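## Task

Rotate the green block until it stands on its end, staying that way on the table once the robot lets go.

## Robot and tools

ROBOT. Two arms, left_arm and right_arm, each ending in a five-finger hand. right_arm has a right hand; left_arm has its mirror image. Calibrated bases in the scene frame: left_arm at (+0.003, +0.364, +0.048) m, right_arm at (+0.043, -0.328, +0.002) m, both turned only slightly about z. A camera stand is fixed behind the arms. Loose items may occasionally get a brief shove from outside.

FRAME. Scene frame: origin at table-top height, halfway between the nominal bases; +x points out over the table, +y toward left_arm, +z up. Arm names do not match image sides. All reported positions (metres) and quaternions (wxyz), and all offsets, use these axes. Reported hand positions may be off by a few centimetres, more at long reach.

HAND POINT. Each arm is controlled through a hand point 0.05 m in front of the palm and 0.15 m from the wrist face along the fingers. Its +z runs along the straight fingers, +y leaves the palm, +x crosses the palm away from the thumb on the right hand and toward the thumb on the left hand. Straight fingertips reach 0.06 to 0.07 m past the point along +z; finger centrelines sit 0.06 m behind it along -y. A wrist bracket on the little-finger side can strike objects.

THE 28-NUMBER ROW. Every row carries both arms, values in [-1, 1], in this order: left dx, dy, dz, rx, ry, rz; left little, ring, middle, index, thumb_bend, thumb_turn; left force_limit, speed; then the same fourteen for the right arm. The six pose numbers are an offset, not a pose: a displacement from that arm's Hand target as it stood when the action or move began, along scene axes, with 1.0 equal to 0.6 m or 180 degrees; rx, ry, rz form one rotation vector applied about the Hand target position. Repeating an offset moves the arm further. Six zeros re-requests the current Hand target. Translations longer than 1.0 get scaled down. The hand numbers are absolute motor targets: +1 open/straight, -1 closed; thumb_turn -1 puts the thumb opposite the fingers, +1 beside the palm. force_limit maps -1..+1 to roughly 0..10 N at the fingertip (0..15 N for the two thumb motors). speed rises from near zero at -1 to full at +0.48 and stays full above that. There is no 'leave unchanged' value: resend the last eight numbers used for that hand, or, if none yet, its hand_measured six plus hand_force_limit and hand_speed.

TOOLS.
- execute_actions(actions, cameras): actions is a list of actions; each action is up to 15 rows, one per 1/30 s step; a shorter action keeps its final row for the remaining steps. Every row in an action counts from the same starting Hand target. Images appear only when actions is empty or cameras names them (["all"] for every camera, [] for none).
- move(target, speed, blend, blocking, cameras): target is one row or up to 15 rows, all offsets from the same starting Hand targets. speed is top path speed in m/s, 0.002 to 4.3, default 0.25 (rotation limit twice that in rad/s), one value or one per target. blend in metres rounds corners of a list; 0 stops at each target. Paths are straight, avoid nothing, and end together within 10 s. blocking=false returns after about 0.5 s while motion continues.
- wait(seconds 0 to 10, cameras); stop(cameras) brakes a running move.
- zoom_image(camera, region [x0, y0, x1, y1] in pixels, at most 504 by 504) on cam_high, cam_left_wrist or cam_right_wrist.
- show_instructions() shows reference pages; finished_scene(scene, integer 1 to 3) ends the scene irreversibly.
Cameras: cam_high 896x504, cam_left_wrist and cam_right_wrist 672x504.

RESULTS. Each call reports, per arm, end_effector_position and quat, Hand target, joint positions, velocities (may read 'within noise') and torques, plus hand_measured, hand_stopped_by (moving, target, force, stalled, fault), hand_load_n (positive when the finger is pushed open) and the echoed force and speed settings, each listed in the hand-number order. A move adds a 'move:' line: done, off_target, moving, held or fault, with limits=paced (pose clipped) or limits=held (steps withheld). MOTOR HOT warns of heating; OVER-TEMPERATURE FAULT means that arm went limp for 30 s or more.

BEHAVIOUR. Orientation commands are clipped to 40 degrees from the measured one each step. Arms often settle 1 to 3 cm (sometimes 5) short, usually low; that is not contact. Send the remaining gap as a further offset. With the thumb opposed, the hand closes around items about 0.035 to 0.065 m thick. For gentle closing use speed -0.94 or lower. To grip harder, raise force_limit and send a target more closed than measured.

AVOID. Dropping the piece or releasing it while it moves; fast or deep contact with the table or fixed objects; letting the arms or hands touch or one hand close on the other; anything leaving the table; paths near an arm's own base; long stretched or straining poses that overheat motors.

Each tool is called after ">>>" as name(argument=value, ...), one argument or row to a line, values as JSON.

Reference images:

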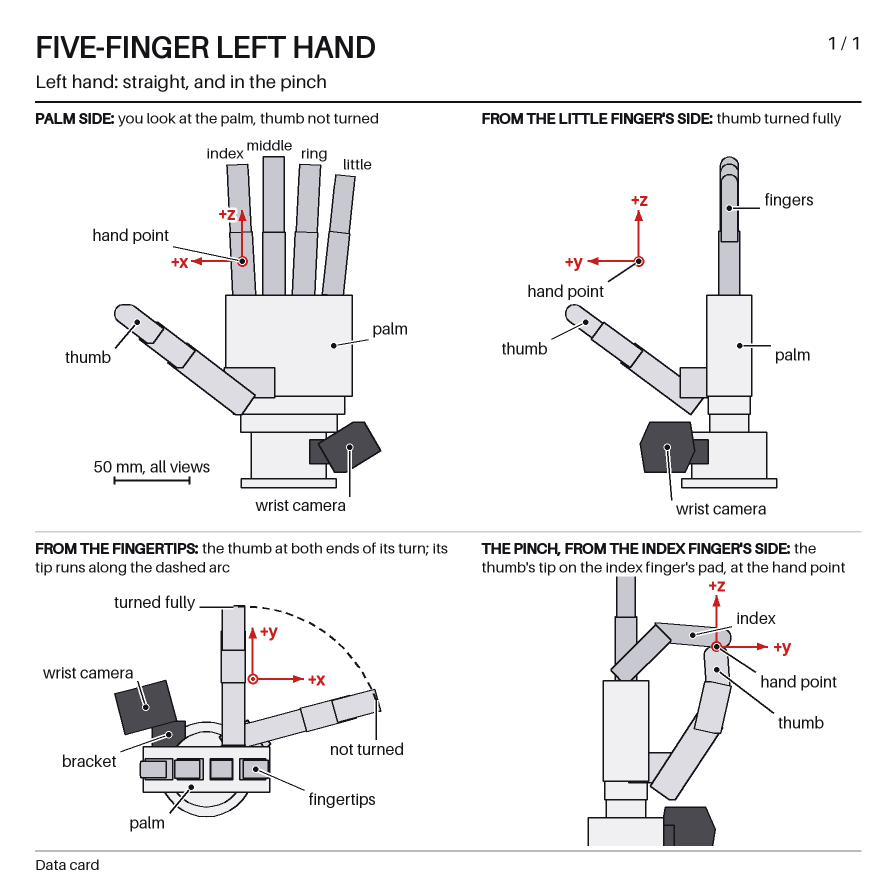

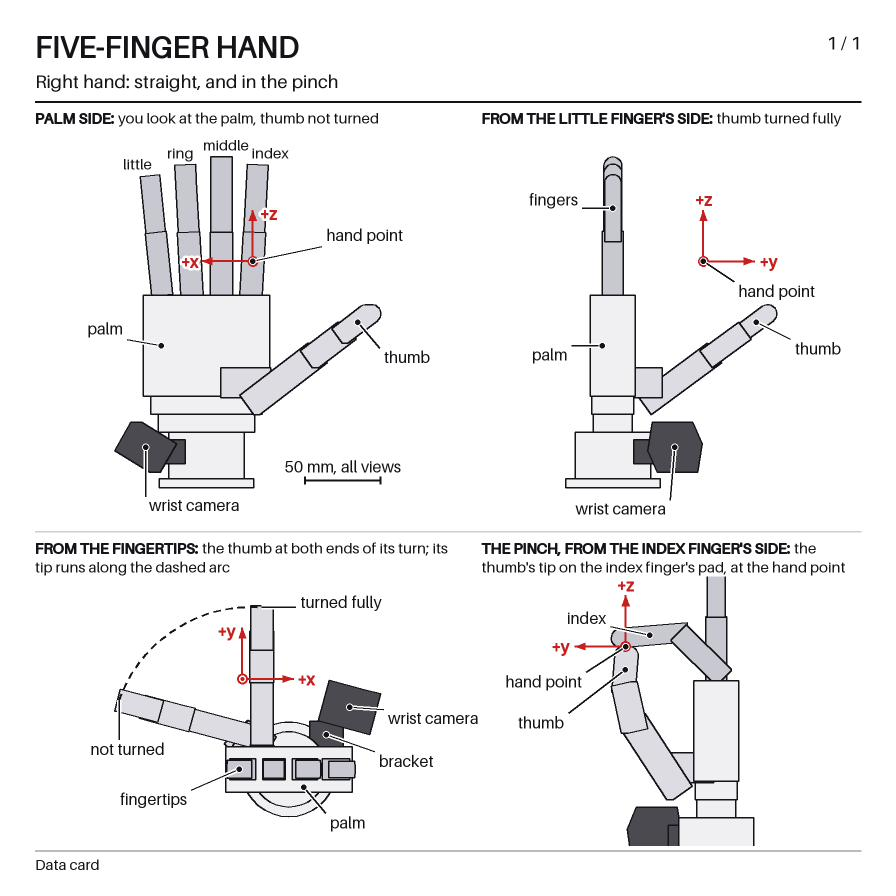

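## Session

>>> execute_actions(
  actions=[],
)

Scene clock: 0.00 s.
left_arm: end_effector_position=(+0.5725, -0.2019, +0.0958) hand_measured=(+1.000, +1.000, +1.000, +1.000, +1.000, +1.000) hand_load_n=(+0.0, +0.0, +0.0, +0.0, +0.0, +0.0) hand_stopped_by=(target, target, target, target, target, target) hand_force_limit=0.00 hand_speed=-0.80 end_effector_quat_wxyz=(-0.021, +0.879, -0.472, +0.071) | right_arm: end_effector_position=(+0.4641, -0.4436, +0.1177) hand_measured=(+1.000, +1.000, +1.000, +1.000, +1.000, +1.000) hand_load_n=(+0.0, +0.0, +0.0, +0.0, +0.0, +0.0) hand_stopped_by=(target, target, target, target, target, target) hand_force_limit=0.00 hand_speed=-0.80 end_effector_quat_wxyz=(+0.301, +0.005, +0.865, -0.401)
Joint positions: left_arm=[-0.735 2.538 2.608 -1.513 -0.072 -1.297] | right_arm=[-0.12 1.091 0.504 -0.119 0.697 1.151]
Joint velocities: within noise
Joint torques (N m): no reading
Heat: left arm: hottest waist 34 °C; right arm: hottest shoulder 33 °C.
Hand target: left_arm +0.5758, -0.2047, +0.0985; -0.019, +0.878, -0.471, +0.077 | right_arm +0.4742, -0.4446, +0.1325; +0.314, +0.011, +0.860, -0.402

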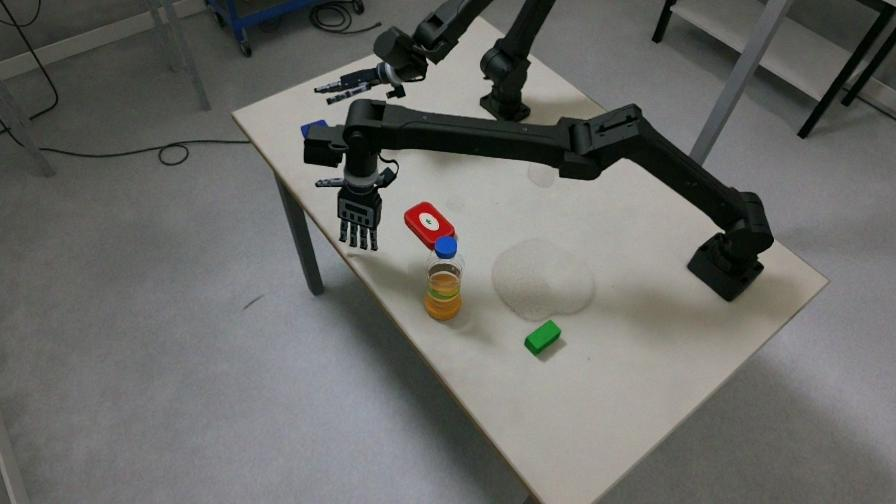

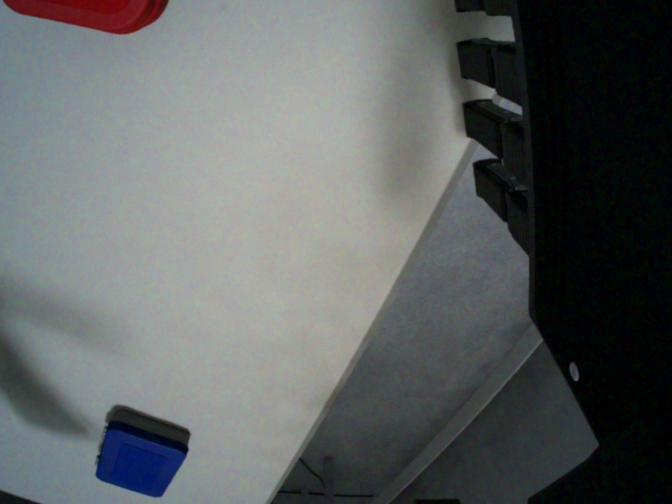

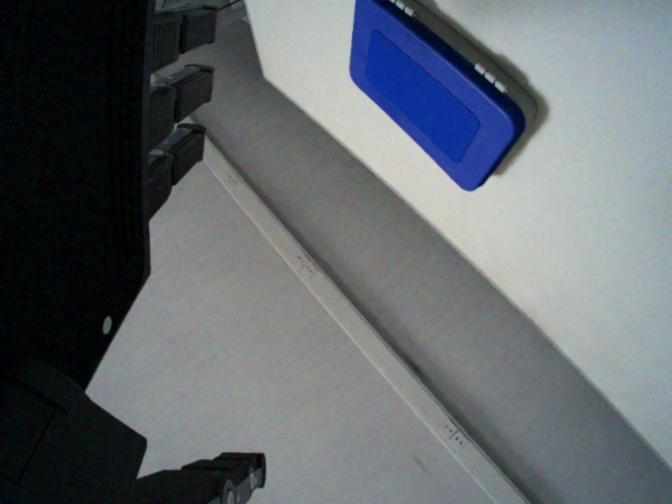

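>>> zoom_image(
  camera="cam_high",
  region=[500, 300, 600, 370],
)

Scaled by 5.040 from the camera's 896x504 image, which has a finer 1280x720 frame.

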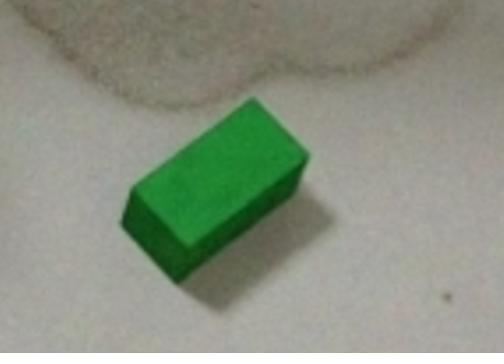

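>>> move(
  target=[
    [-0.21,0.141,0.2,0,0,0.06,1,1,1,1,1,1,0,-0.8,-0.03,0.06,0.1,-0.044,0.024,0.097,1,1,1,1,0,-1,0,0],
    [-0.46,0.508,0.286,0,0,0.16,1,1,1,1,1,1,0,-0.8,-0.124,0.241,0.196,-0.1756,0.0955,0.390,1,1,1,1,0,-1,0,0],
  ],
  blend=0.04,
  speed=0.4,
  cameras=["cam_high"],
)

Scene clock: 6.73 s.
left_arm: end_effector_position=(+0.2995, +0.0931, +0.2736) hand_measured=(+1.000, +1.000, +1.000, +1.000, +1.000, +1.000) hand_load_n=(+0.0, +0.0, +0.0, +0.0, +0.0, +0.0) hand_stopped_by=(target, target, target, target, target, target) hand_force_limit=0.00 hand_speed=-0.80 end_effector_quat_wxyz=(-0.033, +0.965, -0.248, +0.077) | right_arm: end_effector_position=(+0.3892, -0.3020, +0.2181) hand_measured=(+1.000, +1.000, +1.000, +1.000, +0.000, -1.000) hand_load_n=(+0.0, +0.0, +0.0, +0.0, +0.0, +0.0) hand_stopped_by=(target, target, target, target, target, target) hand_force_limit=0.00 hand_speed=0.00 end_effector_quat_wxyz=(-0.340, +0.615, -0.626, +0.339)
Joint positions: left_arm=[-0.682 1.201 1.161 -1.417 -0.123 -1.725] | right_arm=[-0.04 0.68 0.654 -0.543 -0.011 0.003]
Joint torques (N m): left_arm=[0.85 -6.71 6.69 -0.12 -0.16 -0.01] | right_arm=[-1.2 -1.03 16.66 1.63 -0.21 -0.12]
Heat: left arm: hottest waist 34 °C; right arm: hottest shoulder 33 °C.
Hand target: left_arm +0.2998, +0.1001, +0.2701; -0.038, +0.968, -0.238, +0.070 | right_arm +0.3999, -0.3000, +0.2500; -0.354, +0.613, -0.612, +0.353
Off the commanded pose: left_arm 0.008 m, 1 deg | right_arm 0.034 m, 3 deg.
move: off_target (right_arm)
Images, in order (width x height): cam_high 896x504.

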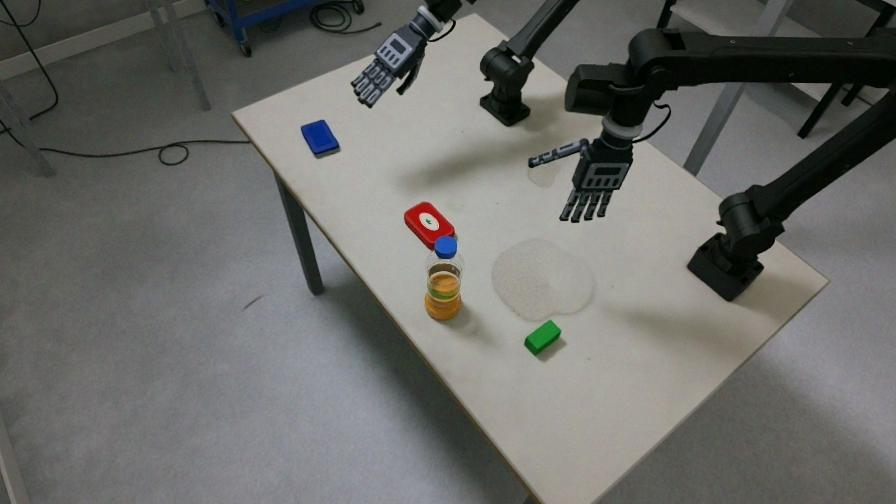

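>>> move(
  target=[-0.033,0.533,-0.083,0,0,0.15,1,1,1,1,1,1,0,-0.8,-0.067,0.6,-0.017,0.022,-0.022,0.499,1,1,1,1,0,-1,0,0],
  speed=0.4,
  cameras=["all"],
)

Scene clock: 10.07 s.
left_arm: end_effector_position=(+0.2792, +0.4167, +0.2241) hand_measured=(+1.000, +1.000, +1.000, +1.000, +1.000, +1.000) hand_load_n=(+0.0, +0.0, +0.0, +0.0, +0.0, +0.0) hand_stopped_by=(target, target, target, target, target, target) hand_force_limit=0.00 hand_speed=-0.80 end_effector_quat_wxyz=(-0.054, +0.997, -0.007, +0.060) | right_arm: end_effector_position=(+0.3483, +0.0488, +0.2177) hand_measured=(+1.000, +1.000, +1.000, +1.000, +0.000, -1.000) hand_load_n=(+0.0, +0.0, +0.0, +0.0, +0.0, +0.0) hand_stopped_by=(target, target, target, target, target, target) hand_force_limit=0.00 hand_speed=0.00 end_effector_quat_wxyz=(-0.528, +0.849, -0.016, -0.013)
Joint positions: left_arm=[0.375 0.928 0.849 -1.339 -0.054 -1.16] | right_arm=[0.574 1.305 1.013 -0.434 -0.843 -0.541]
Joint torques (N m): left_arm=[0.91 -2.61 6.82 0.75 0.13 0.15] | right_arm=[-1.44 -7.65 15.5 1.26 -0.61 -0.1]
Heat: left arm: hottest waist 34 °C; right arm: hottest shoulder 33 °C.
Hand target: left_arm +0.2800, +0.4199, +0.2202; -0.053, +0.997, -0.006, +0.059 | right_arm +0.3596, +0.0600, +0.2399; -0.538, +0.843, +0.000, +0.000
Off the commanded pose: left_arm 0.005 m, 0 deg | right_arm 0.027 m, 3 deg.
move: off_target (right_arm)

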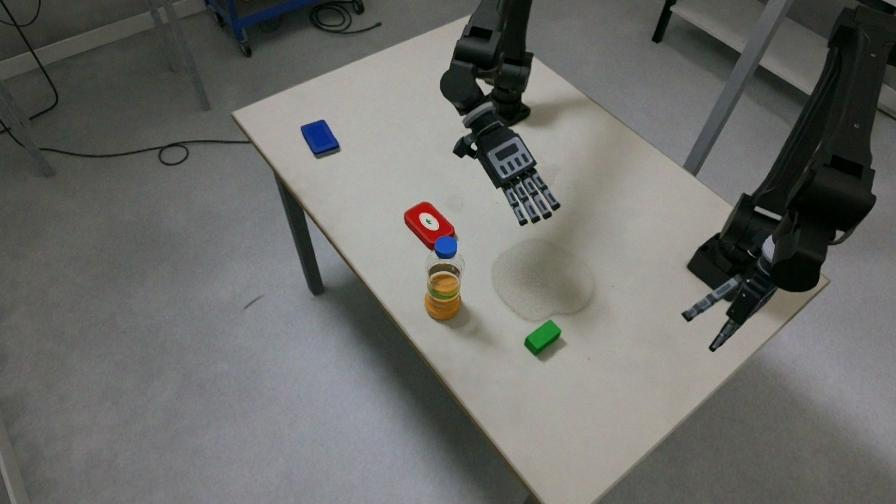

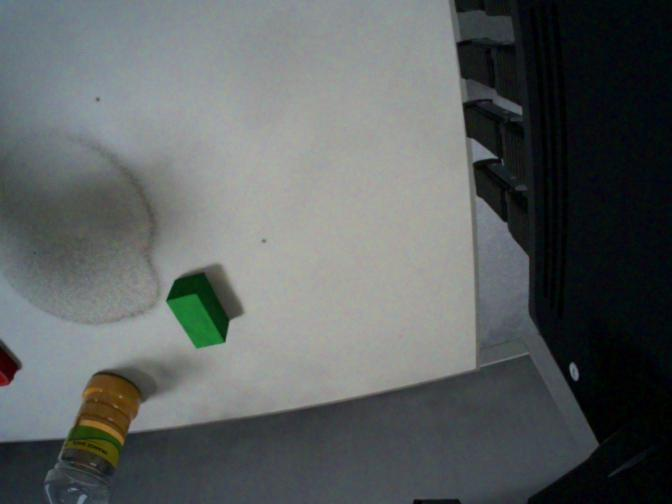

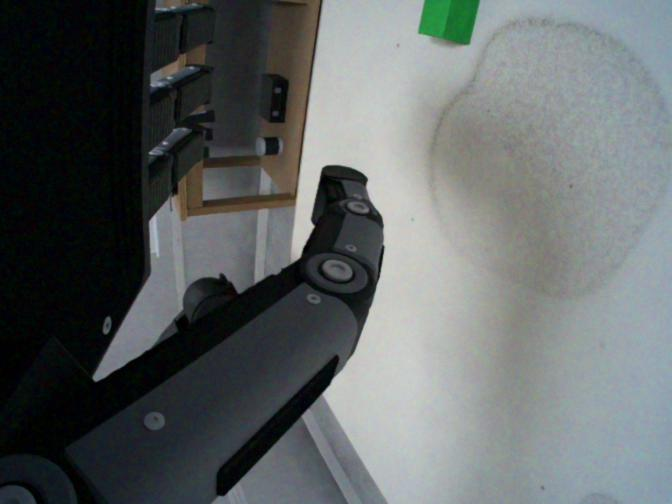

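>>> move(
  target=[0,0,0,0,0,0,1,1,1,1,1,1,0,-0.8,0.09,0.15,-0.167,0.0275,-0.005,-0.1113,1,1,1,1,0,-1,0,0],
  cameras=["all"],
)

Scene clock: 13.40 s.
left_arm: end_effector_position=(+0.2792, +0.4167, +0.2241) hand_measured=(+1.000, +1.000, +1.000, +1.000, +1.000, +1.000) hand_load_n=(+0.0, -0.5, +0.0, +0.0, +0.0, +0.0) hand_stopped_by=(target, target, target, target, target, target) hand_force_limit=0.00 hand_speed=-0.80 end_effector_quat_wxyz=(-0.054, +0.997, -0.007, +0.060) | right_arm: end_effector_position=(+0.4141, +0.1447, +0.1363) hand_measured=(+1.000, +1.000, +1.000, +1.000, +0.000, -1.000) hand_load_n=(+0.0, +0.0, +0.0, +0.0, +0.0, +0.0) hand_stopped_by=(target, target, target, target, target, target) hand_force_limit=0.00 hand_speed=0.00 end_effector_quat_wxyz=(-0.558, +0.811, -0.143, +0.100)
Joint positions: left_arm=[0.375 0.928 0.849 -1.339 -0.054 -1.159] | right_arm=[0.717 1.557 0.943 0.206 -0.449 -0.188]
Joint torques (N m): left_arm=[0.91 -2.55 6.79 0.77 0.13 0.16] | right_arm=[-1.14 -9.99 9.36 2.93 -0.23 0.05]
Heat: left arm: hottest waist 34 °C; right arm: hottest shoulder 33 °C.
Hand target: left_arm +0.2800, +0.4199, +0.2202; -0.053, +0.997, -0.006, +0.059 | right_arm +0.4137, +0.1500, +0.1398; -0.565, +0.807, -0.142, +0.101
Off the commanded pose: left_arm 0.005 m, 0 deg | right_arm 0.006 m, 1 deg.
move: done

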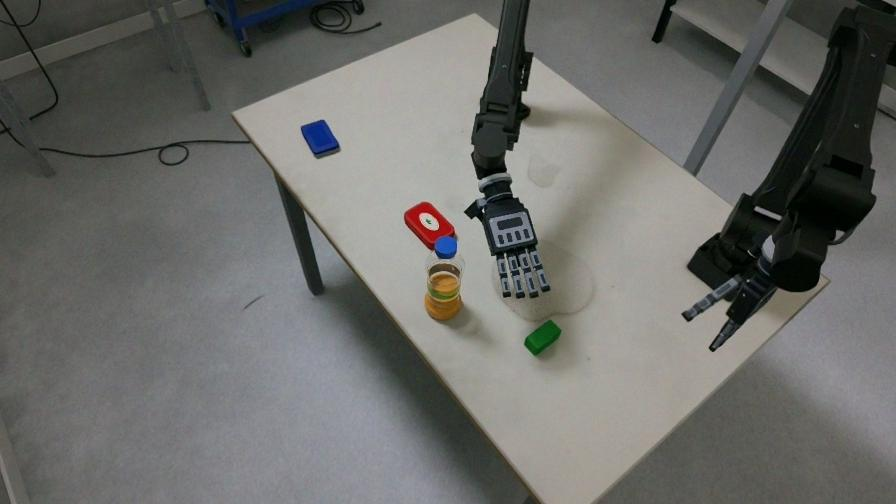

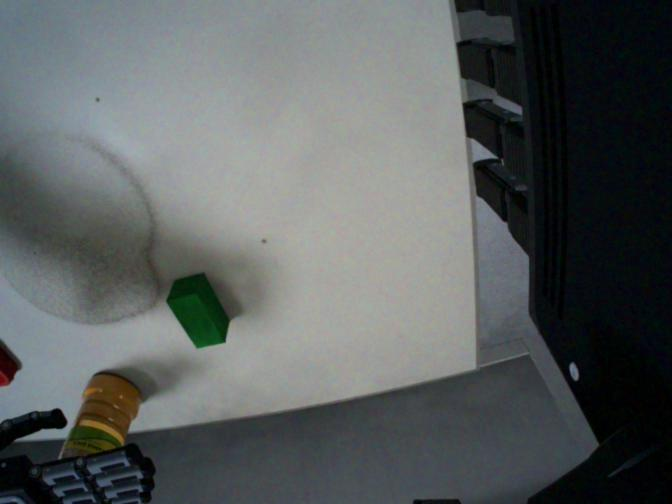

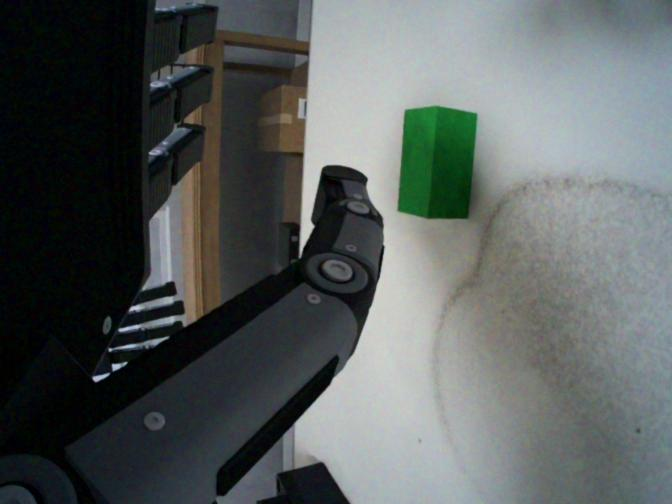

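>>> move(
  target=[0,0,0,0,0,0,1,1,1,1,1,1,0,-0.8,0.035,0.07,-0.172,0,0,0,1,1,1,1,0,-1,0,0],
  cameras=["cam_high","cam_right_wrist"],
  speed=0.2,
)

>>> zoom_image(
  camera="cam_high",
  region=[470, 270, 600, 370],
)

Scene clock: 15.40 s.
left_arm: end_effector_position=(+0.2792, +0.4167, +0.2241) hand_measured=(+1.000, +1.000, +1.000, +1.000, +1.000, +1.000) hand_load_n=(+0.0, +0.0, +0.0, +0.0, +0.0, +0.0) hand_stopped_by=(target, target, target, target, target, target) hand_force_limit=0.00 hand_speed=-0.80 end_effector_quat_wxyz=(-0.054, +0.997, -0.007, +0.060) | right_arm: end_effector_position=(+0.4227, +0.1722, +0.0172) hand_measured=(+1.000, +1.000, +1.000, +1.000, +0.000, -1.000) hand_load_n=(+0.0, +0.0, +0.0, +0.0, +0.0, +0.0) hand_stopped_by=(target, target, target, target, target, target) hand_force_limit=0.00 hand_speed=0.00 end_effector_quat_wxyz=(-0.545, +0.820, -0.150, +0.091)
Joint positions: left_arm=[0.375 0.928 0.849 -1.339 -0.054 -1.159] | right_arm=[0.747 1.844 0.946 0.457 -0.418 -0.174]
Joint torques (N m): left_arm=[0.85 -2.67 6.82 0.75 0.14 0.16] | right_arm=[-1.14 -12.28 11.22 3.07 -0.22 0.09]
Heat: left arm: hottest waist 34 °C; right arm: hottest shoulder 33 °C.
Hand target: left_arm +0.2800, +0.4199, +0.2202; -0.053, +0.997, -0.006, +0.059 | right_arm +0.4345, +0.1921, +0.0365; -0.565, +0.807, -0.142, +0.100
Off the commanded pose: left_arm 0.005 m, 0 deg | right_arm 0.030 m, 3 deg.
move: off_target (right_arm)
Images, in order (width x height): cam_high 896x504, cam_right_wrist 672x504.

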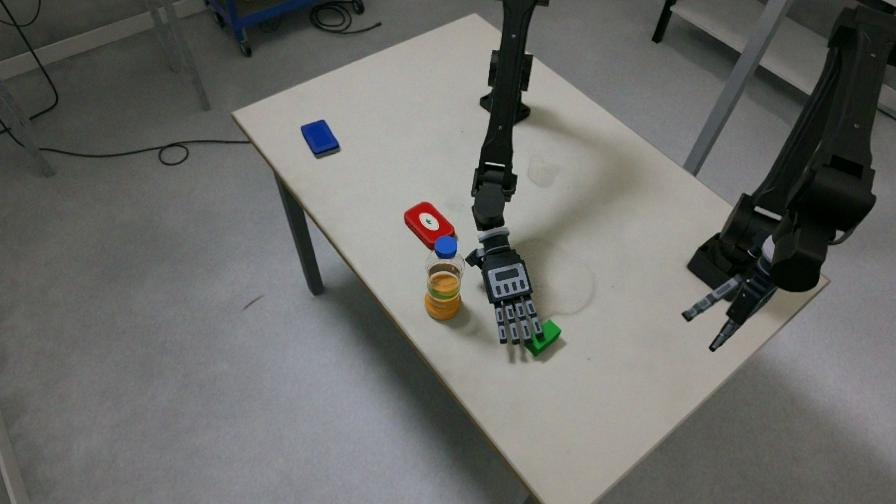

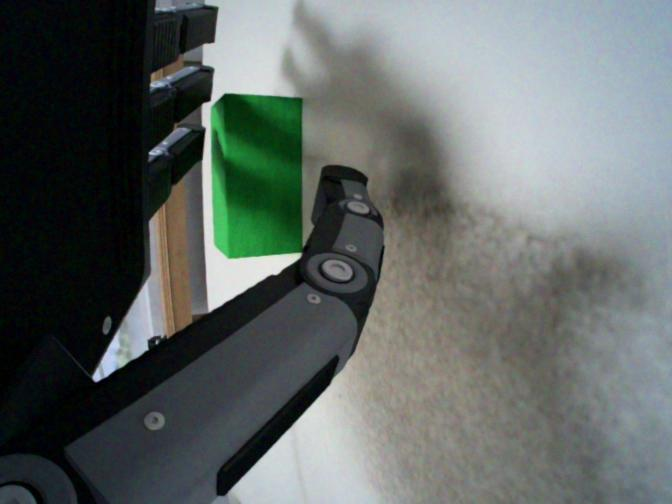

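Scaled by 3.877 from the camera's 896x504 image, which has a finer 1280x720 frame.

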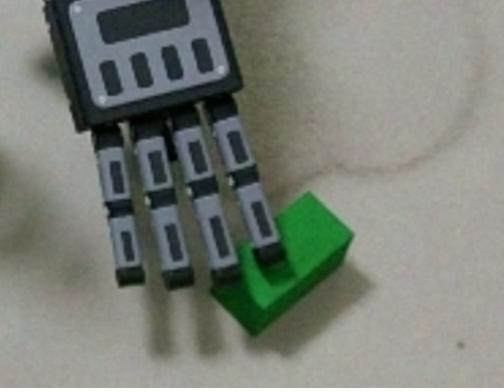

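>>> move(
  target=[0,0,0,0,0,0,1,1,1,1,1,1,0,-0.8,-0.029,0.072,0.004,0,0,0,1,1,1,1,0,-1,0,0],
  cameras=["cam_high","cam_right_wrist"],
  speed=0.2,
)

>>> zoom_image(
  camera="cam_high",
  region=[470, 270, 600, 370],
)

Scene clock: 17.10 s.
left_arm: end_effector_position=(+0.2792, +0.4167, +0.2241) hand_measured=(+1.000, +1.000, +1.000, +1.000, +1.000, +1.000) hand_load_n=(+0.0, +0.0, +0.0, +0.0, +0.0, +0.0) hand_stopped_by=(target, target, target, target, target, target) hand_force_limit=0.00 hand_speed=-0.80 end_effector_quat_wxyz=(-0.054, +0.997, -0.007, +0.060) | right_arm: end_effector_position=(+0.4034, +0.2191, +0.0227) hand_measured=(+1.000, +1.000, +1.000, +1.000, +0.000, -1.000) hand_load_n=(+0.0, +0.0, +0.0, +0.0, +0.0, +0.0) hand_stopped_by=(target, target, target, target, target, target) hand_force_limit=0.00 hand_speed=0.00 end_effector_quat_wxyz=(-0.550, +0.818, -0.143, +0.094)
Joint positions: left_arm=[0.375 0.928 0.849 -1.339 -0.054 -1.159] | right_arm=[0.838 1.874 1.004 0.457 -0.343 -0.142]
Joint torques (N m): left_arm=[0.79 -2.61 6.78 0.76 0.14 0.17] | right_arm=[-1.14 -12.04 12.01 2.37 -0.13 0.08]
Heat: left arm: hottest waist 34 °C; right arm: hottest shoulder 33 °C.
Hand target: left_arm +0.2800, +0.4199, +0.2202; -0.053, +0.997, -0.006, +0.059 | right_arm +0.4173, +0.2352, +0.0389; -0.565, +0.806, -0.142, +0.100
Off the commanded pose: left_arm 0.005 m, 0 deg | right_arm 0.027 m, 2 deg.
move: off_target (right_arm)
Images, in order (width x height): cam_high 896x504, cam_right_wrist 672x504.

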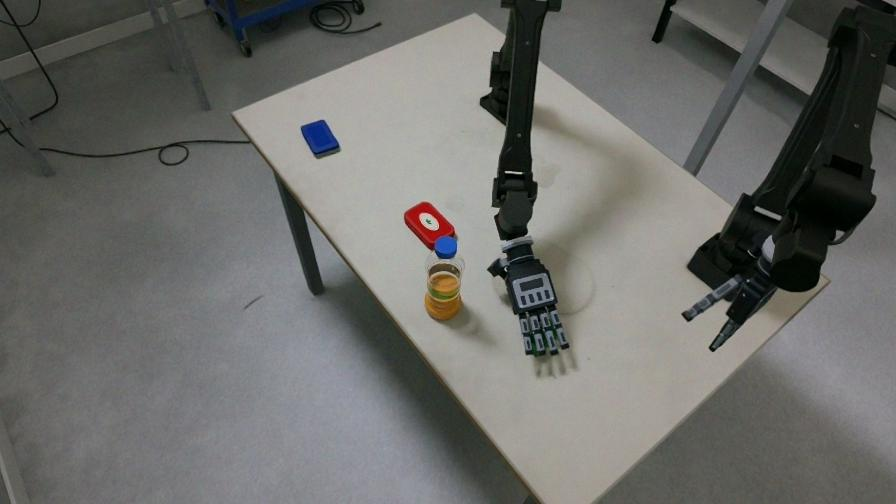

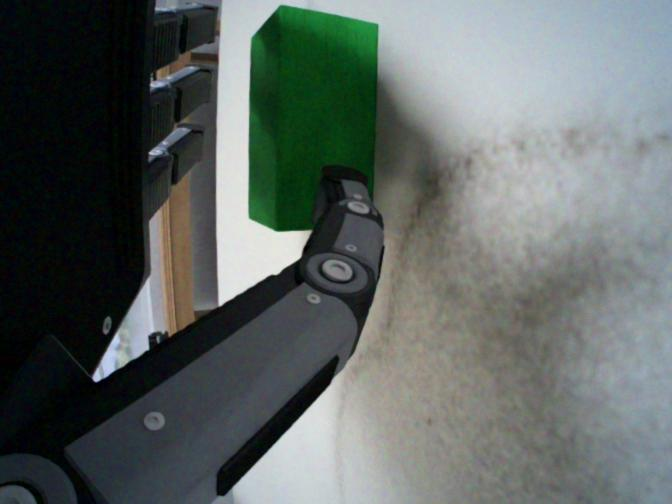

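Scaled by 3.877 from the camera's 896x504 image, which has a finer 1280x720 frame.

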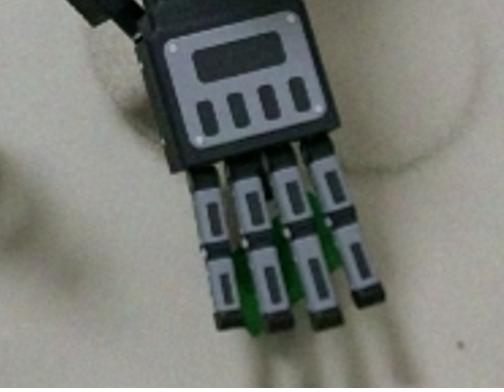

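>>> move(
  target=[0,0,0,0,0,0,1,1,1,1,1,1,0,-0.8,0,0.067,0,0,0,0,1,1,1,1,0,-1,0,0],
  cameras=["cam_high","cam_right_wrist"],
  speed=0.12,
)

>>> zoom_image(
  camera="cam_high",
  region=[470, 280, 600, 380],
)

Scene clock: 18.30 s.
left_arm: end_effector_position=(+0.2792, +0.4167, +0.2241) hand_measured=(+1.000, +1.000, +1.000, +1.000, +1.000, +1.000) hand_load_n=(+0.0, +0.0, +0.0, +0.0, +0.0, +0.0) hand_stopped_by=(target, target, target, target, target, target) hand_force_limit=0.00 hand_speed=-0.80 end_effector_quat_wxyz=(-0.054, +0.997, -0.007, +0.060) | right_arm: end_effector_position=(+0.4083, +0.2591, +0.0254) hand_measured=(+1.000, +1.000, +1.000, +1.000, +0.000, -1.000) hand_load_n=(+0.0, +0.0, +0.0, +0.0, +0.0, +0.0) hand_stopped_by=(target, target, target, target, target, target) hand_force_limit=0.00 hand_speed=0.00 end_effector_quat_wxyz=(-0.555, +0.814, -0.142, +0.099)
Joint positions: left_arm=[0.375 0.928 0.849 -1.339 -0.054 -1.159] | right_arm=[0.88 1.932 1.102 0.438 -0.299 -0.124]
Joint torques (N m): left_arm=[0.91 -2.61 6.8 0.77 0.14 0.16] | right_arm=[-1.96 -12.81 12.31 1.59 -0.14 0.09]
Heat: left arm: hottest waist 34 °C; right arm: hottest shoulder 33 °C.
Hand target: left_arm +0.2800, +0.4199, +0.2202; -0.053, +0.997, -0.006, +0.059 | right_arm +0.4174, +0.2755, +0.0391; -0.565, +0.806, -0.142, +0.101
Off the commanded pose: left_arm 0.005 m, 0 deg | right_arm 0.023 m, 1 deg.
move: off_target (right_arm)
Images, in order (width x height): cam_high 896x504, cam_right_wrist 672x504.

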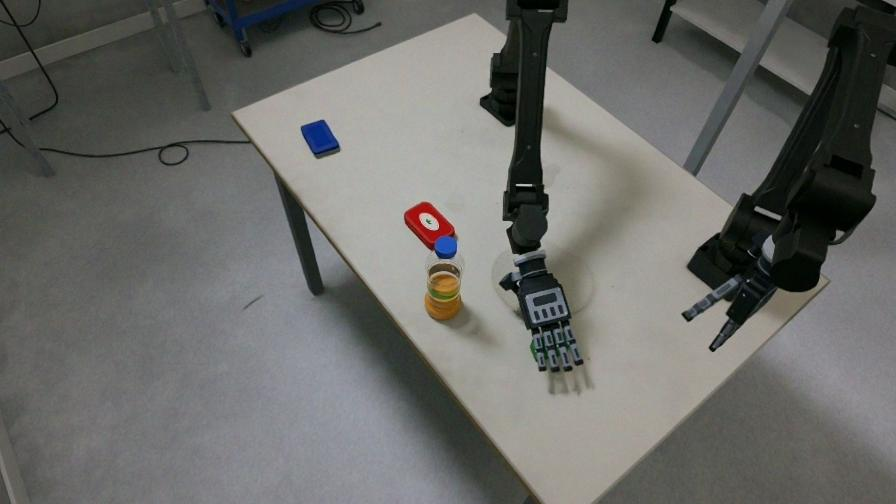

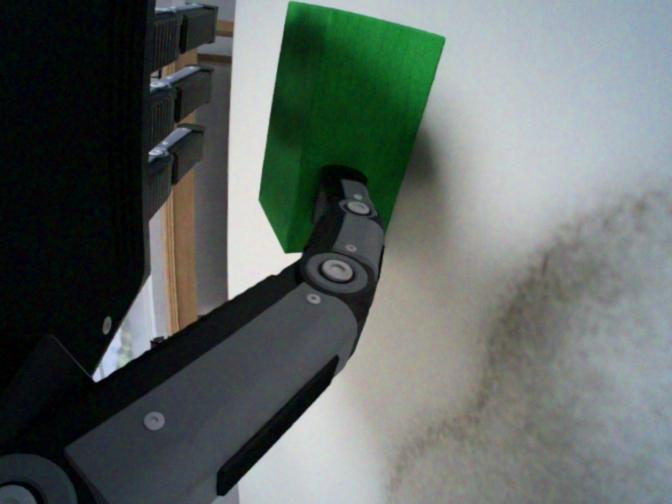

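Scaled by 3.877 from the camera's 896x504 image, which has a finer 1280x720 frame.

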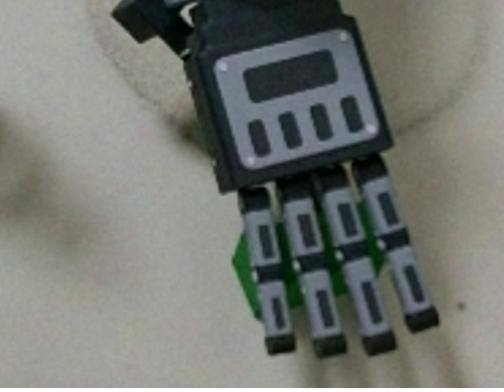

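>>> move(
  target=[
    [0,0,0,0,0,0,1,1,1,1,1,1,0,-0.8,-0.006,-0.035,0,0,0,0,1,1,1,1,0,-1,0,0],
    [0,0,0,0,0,0,1,1,1,1,1,1,0,-0.8,0.04,-0.045,-0.01,0,0,0,1,1,1,1,0,-1,0,0],
  ],
  cameras=["cam_high","cam_right_wrist"],
  speed=0.12,
  blend=0.005,
)

>>> zoom_image(
  camera="cam_high",
  region=[470, 280, 600, 380],
)

Scene clock: 20.20 s.
left_arm: end_effector_position=(+0.2792, +0.4167, +0.2241) hand_measured=(+1.000, +1.000, +1.000, +1.000, +1.000, +1.000) hand_load_n=(+0.0, +0.0, +0.0, +0.0, +0.0, +0.0) hand_stopped_by=(target, target, target, target, target, target) hand_force_limit=0.00 hand_speed=-0.80 end_effector_quat_wxyz=(-0.054, +0.997, -0.007, +0.060) | right_arm: end_effector_position=(+0.4330, +0.2387, +0.0250) hand_measured=(+1.000, +1.000, +1.000, +1.000, +0.000, -1.000) hand_load_n=(+0.0, +0.0, +0.0, +0.0, +0.0, +0.0) hand_stopped_by=(target, target, target, target, target, target) hand_force_limit=0.00 hand_speed=0.00 end_effector_quat_wxyz=(-0.557, +0.811, -0.151, +0.094)
Joint positions: left_arm=[0.375 0.928 0.849 -1.339 -0.054 -1.159] | right_arm=[0.819 1.935 1.102 0.437 -0.354 -0.126]
Joint torques (N m): left_arm=[0.85 -2.55 6.79 0.7 0.13 0.16] | right_arm=[-1.49 -12.34 10.7 2.19 -0.3 -0.14]
Heat: left arm: hottest waist 34 °C; right arm: hottest shoulder 33 °C.
Hand target: left_arm +0.2800, +0.4199, +0.2202; -0.053, +0.997, -0.006, +0.059 | right_arm +0.4412, +0.2485, +0.0329; -0.565, +0.807, -0.142, +0.101
Off the commanded pose: left_arm 0.005 m, 0 deg | right_arm 0.015 m, 2 deg.
move: off_target (right_arm)
Images, in order (width x height): cam_high 896x504, cam_right_wrist 672x504.

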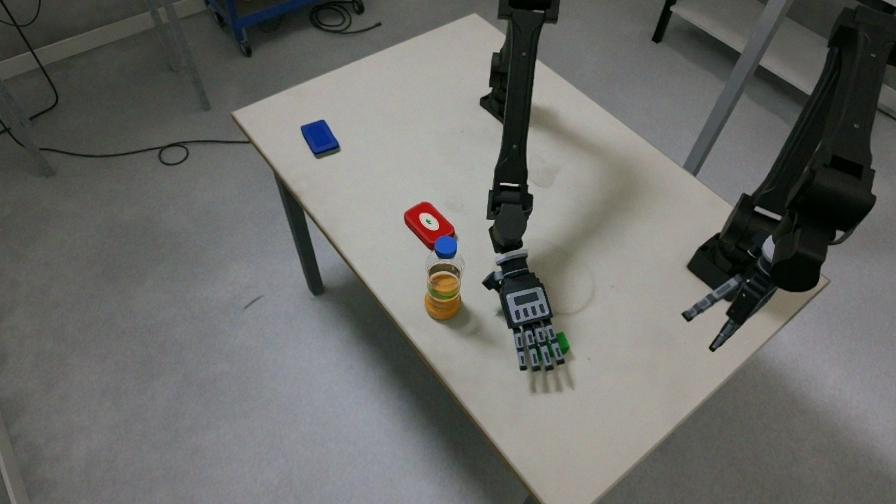

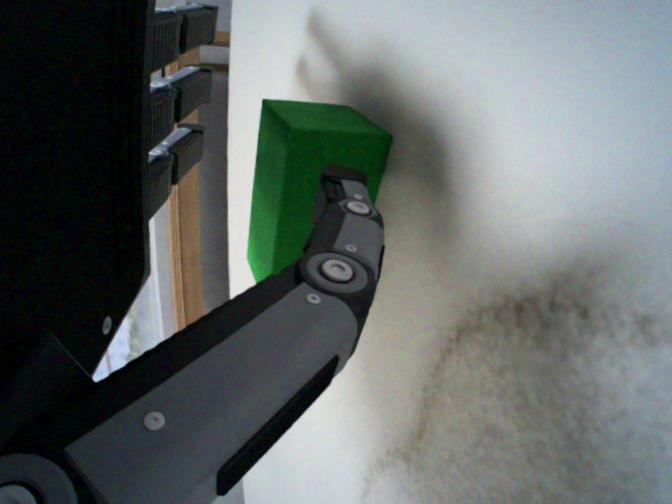

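Scaled by 3.877 from the camera's 896x504 image, which has a finer 1280x720 frame.

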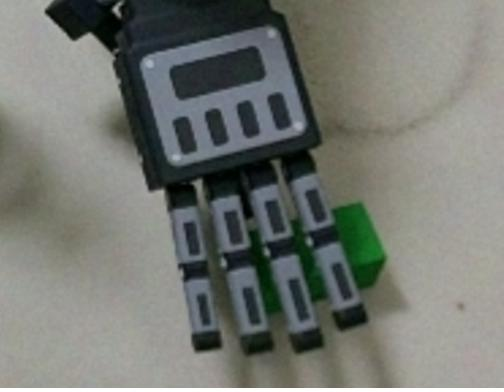

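>>> move(
  target=[0,0,0,0,0,0,1,1,1,1,1,1,0,-0.8,0.0085,0.024,-0.01,0,0,0,1,1,1,1,0,-1,0,0],
  cameras=["cam_high","cam_right_wrist"],
  speed=0.1,
)

>>> zoom_image(
  camera="cam_high",
  region=[470, 280, 600, 380],
)

Scene clock: 21.80 s.
left_arm: end_effector_position=(+0.2792, +0.4167, +0.2241) hand_measured=(+1.000, +1.000, +1.000, +1.000, +1.000, +1.000) hand_load_n=(+0.0, +0.0, +0.0, +0.0, +0.0, +0.0) hand_stopped_by=(target, target, target, target, target, target) hand_force_limit=0.00 hand_speed=-0.80 end_effector_quat_wxyz=(-0.054, +0.997, -0.007, +0.060) | right_arm: end_effector_position=(+0.4383, +0.2451, +0.0131) hand_measured=(+1.000, +1.000, +1.000, +1.000, +0.000, -1.000) hand_load_n=(+0.0, +0.0, +0.0, -0.5, +0.0, +0.0) hand_stopped_by=(target, target, target, target, target, target) hand_force_limit=0.00 hand_speed=0.00 end_effector_quat_wxyz=(-0.554, +0.813, -0.153, +0.093)
Joint positions: left_arm=[0.375 0.928 0.849 -1.339 -0.054 -1.159] | right_arm=[0.821 1.971 1.13 0.437 -0.349 -0.126]
Joint torques (N m): left_arm=[0.85 -2.61 6.82 0.72 0.14 0.17] | right_arm=[-0.38 -14.04 12.07 1.81 -0.14 -0.11]
Heat: left arm: hottest waist 34 °C; right arm: hottest shoulder 34 °C.
Hand target: left_arm +0.2800, +0.4199, +0.2202; -0.053, +0.997, -0.006, +0.059 | right_arm +0.4464, +0.2628, +0.0268; -0.565, +0.807, -0.142, +0.101
Off the commanded pose: left_arm 0.005 m, 0 deg | right_arm 0.024 m, 2 deg.
move: off_target (right_arm)
Images, in order (width x height): cam_high 896x504, cam_right_wrist 672x504.

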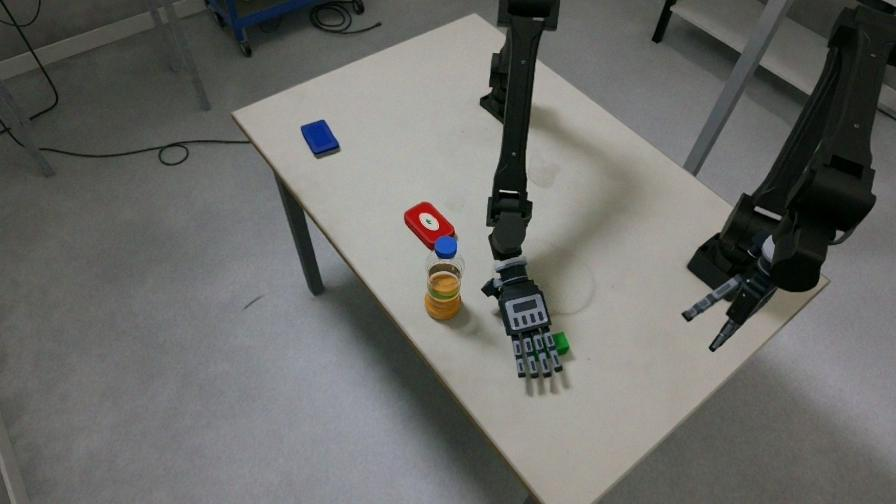

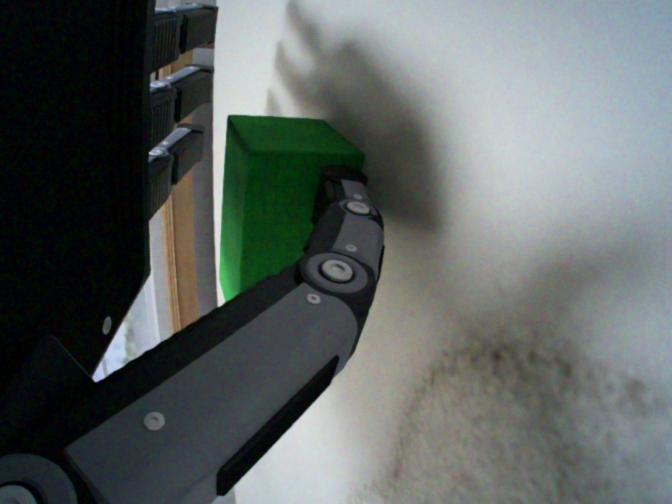

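Scaled by 3.877 from the camera's 896x504 image, which has a finer 1280x720 frame.

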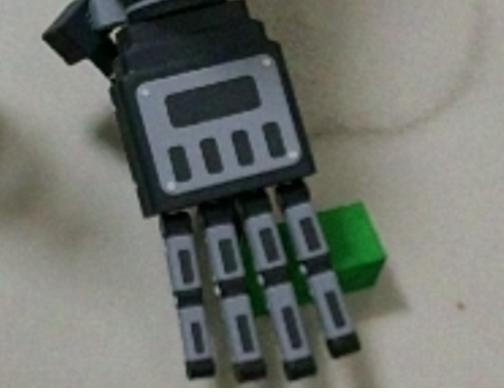

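>>> move(
  target=[0,0,0,0,0,0,1,1,1,1,1,1,0,-0.8,-0.0167,0.015,0.007,0,0,0,1,1,1,1,0,-1,0,0],
  cameras=["cam_high","cam_right_wrist"],
  speed=0.1,
)

>>> zoom_image(
  camera="cam_high",
  region=[470, 280, 600, 380],
)

Scene clock: 22.97 s.
left_arm: end_effector_position=(+0.2792, +0.4167, +0.2241) hand_measured=(+1.000, +1.000, +1.000, +1.000, +1.000, +1.000) hand_load_n=(+0.0, +0.0, +0.0, +0.0, -0.5, +0.0) hand_stopped_by=(target, target, target, target, target, target) hand_force_limit=0.00 hand_speed=-0.80 end_effector_quat_wxyz=(-0.054, +0.997, -0.007, +0.060) | right_arm: end_effector_position=(+0.4275, +0.2538, +0.0124) hand_measured=(+1.000, +1.000, +1.000, +1.000, +0.000, -1.000) hand_load_n=(+0.0, +0.0, +0.0, +0.0, +0.0, +0.5) hand_stopped_by=(target, target, target, target, target, target) hand_force_limit=0.00 hand_speed=0.00 end_effector_quat_wxyz=(-0.552, +0.815, -0.149, +0.095)
Joint positions: left_arm=[0.375 0.928 0.849 -1.339 -0.054 -1.159] | right_arm=[0.847 1.971 1.13 0.437 -0.327 -0.126]
Joint torques (N m): left_arm=[0.85 -2.49 6.8 0.75 0.14 0.16] | right_arm=[-1.61 -13.45 12.23 1.78 -0.11 0.02]
Heat: left arm: hottest waist 34 °C; right arm: hottest shoulder 34 °C.
Hand target: left_arm +0.2800, +0.4199, +0.2202; -0.053, +0.997, -0.006, +0.059 | right_arm +0.4363, +0.2719, +0.0310; -0.565, +0.807, -0.142, +0.100
Off the commanded pose: left_arm 0.005 m, 0 deg | right_arm 0.027 m, 2 deg.
move: off_target (right_arm)
Images, in order (width x height): cam_high 896x504, cam_right_wrist 672x504.

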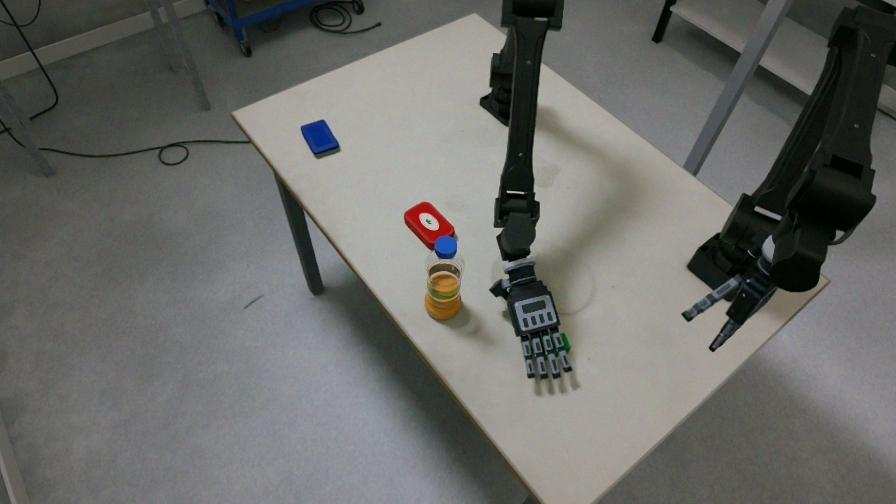

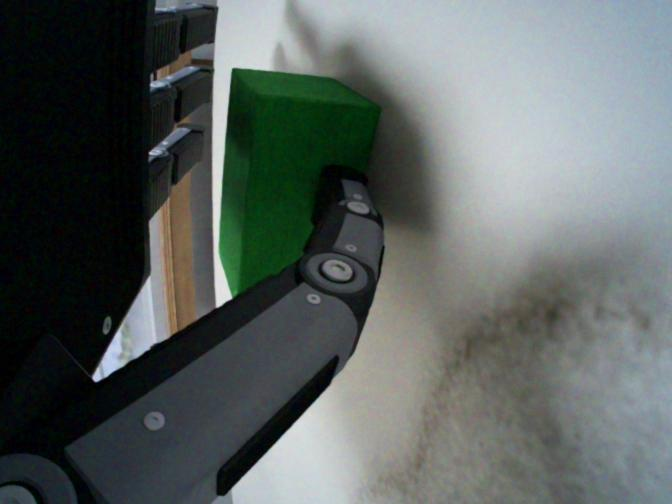

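Scaled by 3.877 from the camera's 896x504 image, which has a finer 1280x720 frame.

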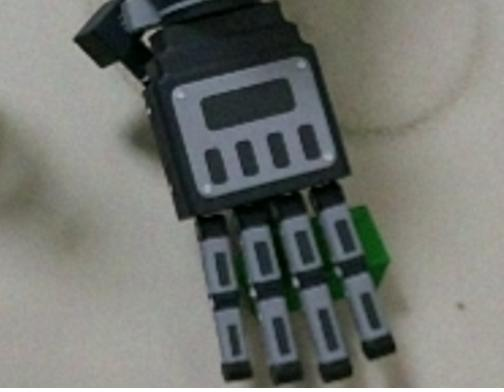

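>>> move(
  target=[0,0,0,0,0,0,1,1,1,1,1,1,0,-0.8,0.013,-0.003,0.0,0,0,0,1,1,1,1,0,-1,0,0],
  cameras=["cam_high","cam_right_wrist"],
  speed=0.1,
)

>>> zoom_image(
  camera="cam_high",
  region=[470, 280, 600, 380],
)

Scene clock: 24.03 s.
left_arm: end_effector_position=(+0.2792, +0.4167, +0.2241) hand_measured=(+1.000, +1.000, +1.000, +1.000, +1.000, +1.000) hand_load_n=(+0.0, +0.0, +0.0, +0.0, +0.0, +0.0) hand_stopped_by=(target, target, target, target, target, target) hand_force_limit=0.00 hand_speed=-0.80 end_effector_quat_wxyz=(-0.054, +0.997, -0.007, +0.060) | right_arm: end_effector_position=(+0.4291, +0.2577, +0.0171) hand_measured=(+1.000, +1.000, +1.000, +1.000, +0.000, -1.000) hand_load_n=(+0.0, +0.0, +0.0, -0.5, +0.5, +0.0) hand_stopped_by=(target, target, target, target, target, target) hand_force_limit=0.00 hand_speed=0.00 end_effector_quat_wxyz=(-0.555, +0.814, -0.146, +0.093)
Joint positions: left_arm=[0.375 0.928 0.849 -1.339 -0.054 -1.159] | right_arm=[0.847 1.971 1.143 0.43 -0.335 -0.126]
Joint torques (N m): left_arm=[0.85 -2.67 6.79 0.76 0.14 0.17] | right_arm=[-1.85 -13.39 12.44 1.69 -0.29 -0.11]
Heat: left arm: hottest waist 34 °C; right arm: hottest shoulder 34 °C.
Hand target: left_arm +0.2800, +0.4199, +0.2202; -0.053, +0.997, -0.006, +0.059 | right_arm +0.4440, +0.2700, +0.0310; -0.565, +0.807, -0.142, +0.100
Off the commanded pose: left_arm 0.005 m, 0 deg | right_arm 0.024 m, 2 deg.
move: off_target (right_arm)
Images, in order (width x height): cam_high 896x504, cam_right_wrist 672x504.

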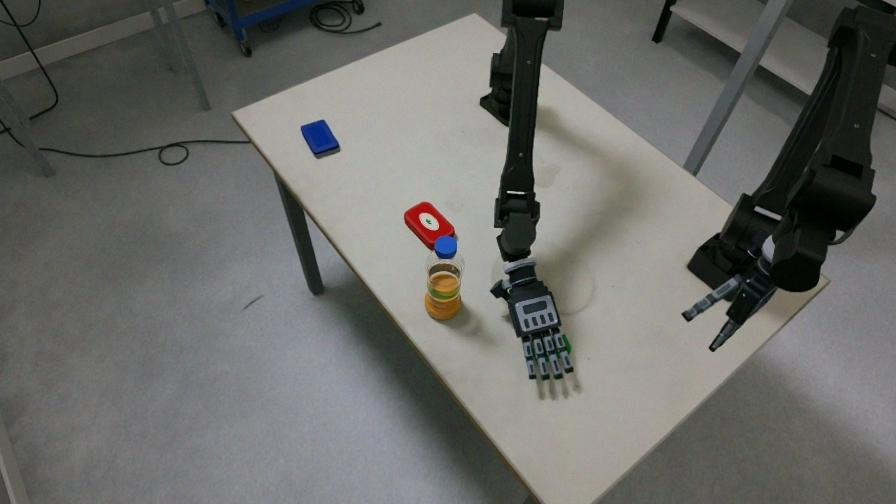

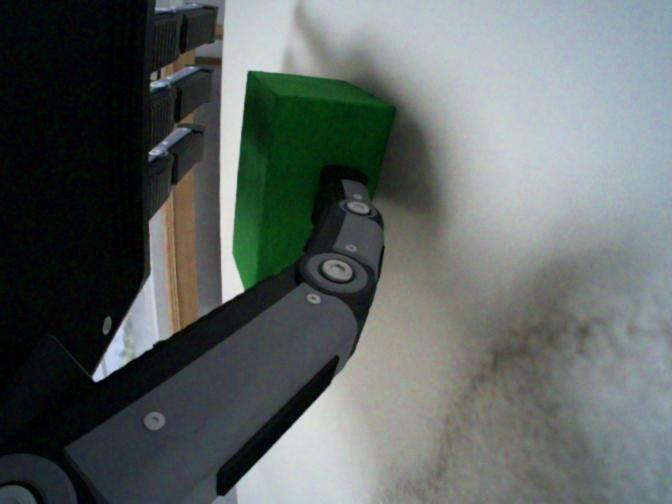

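Scaled by 3.877 from the camera's 896x504 image, which has a finer 1280x720 frame.

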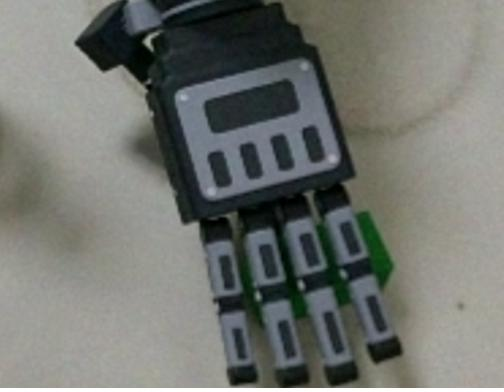

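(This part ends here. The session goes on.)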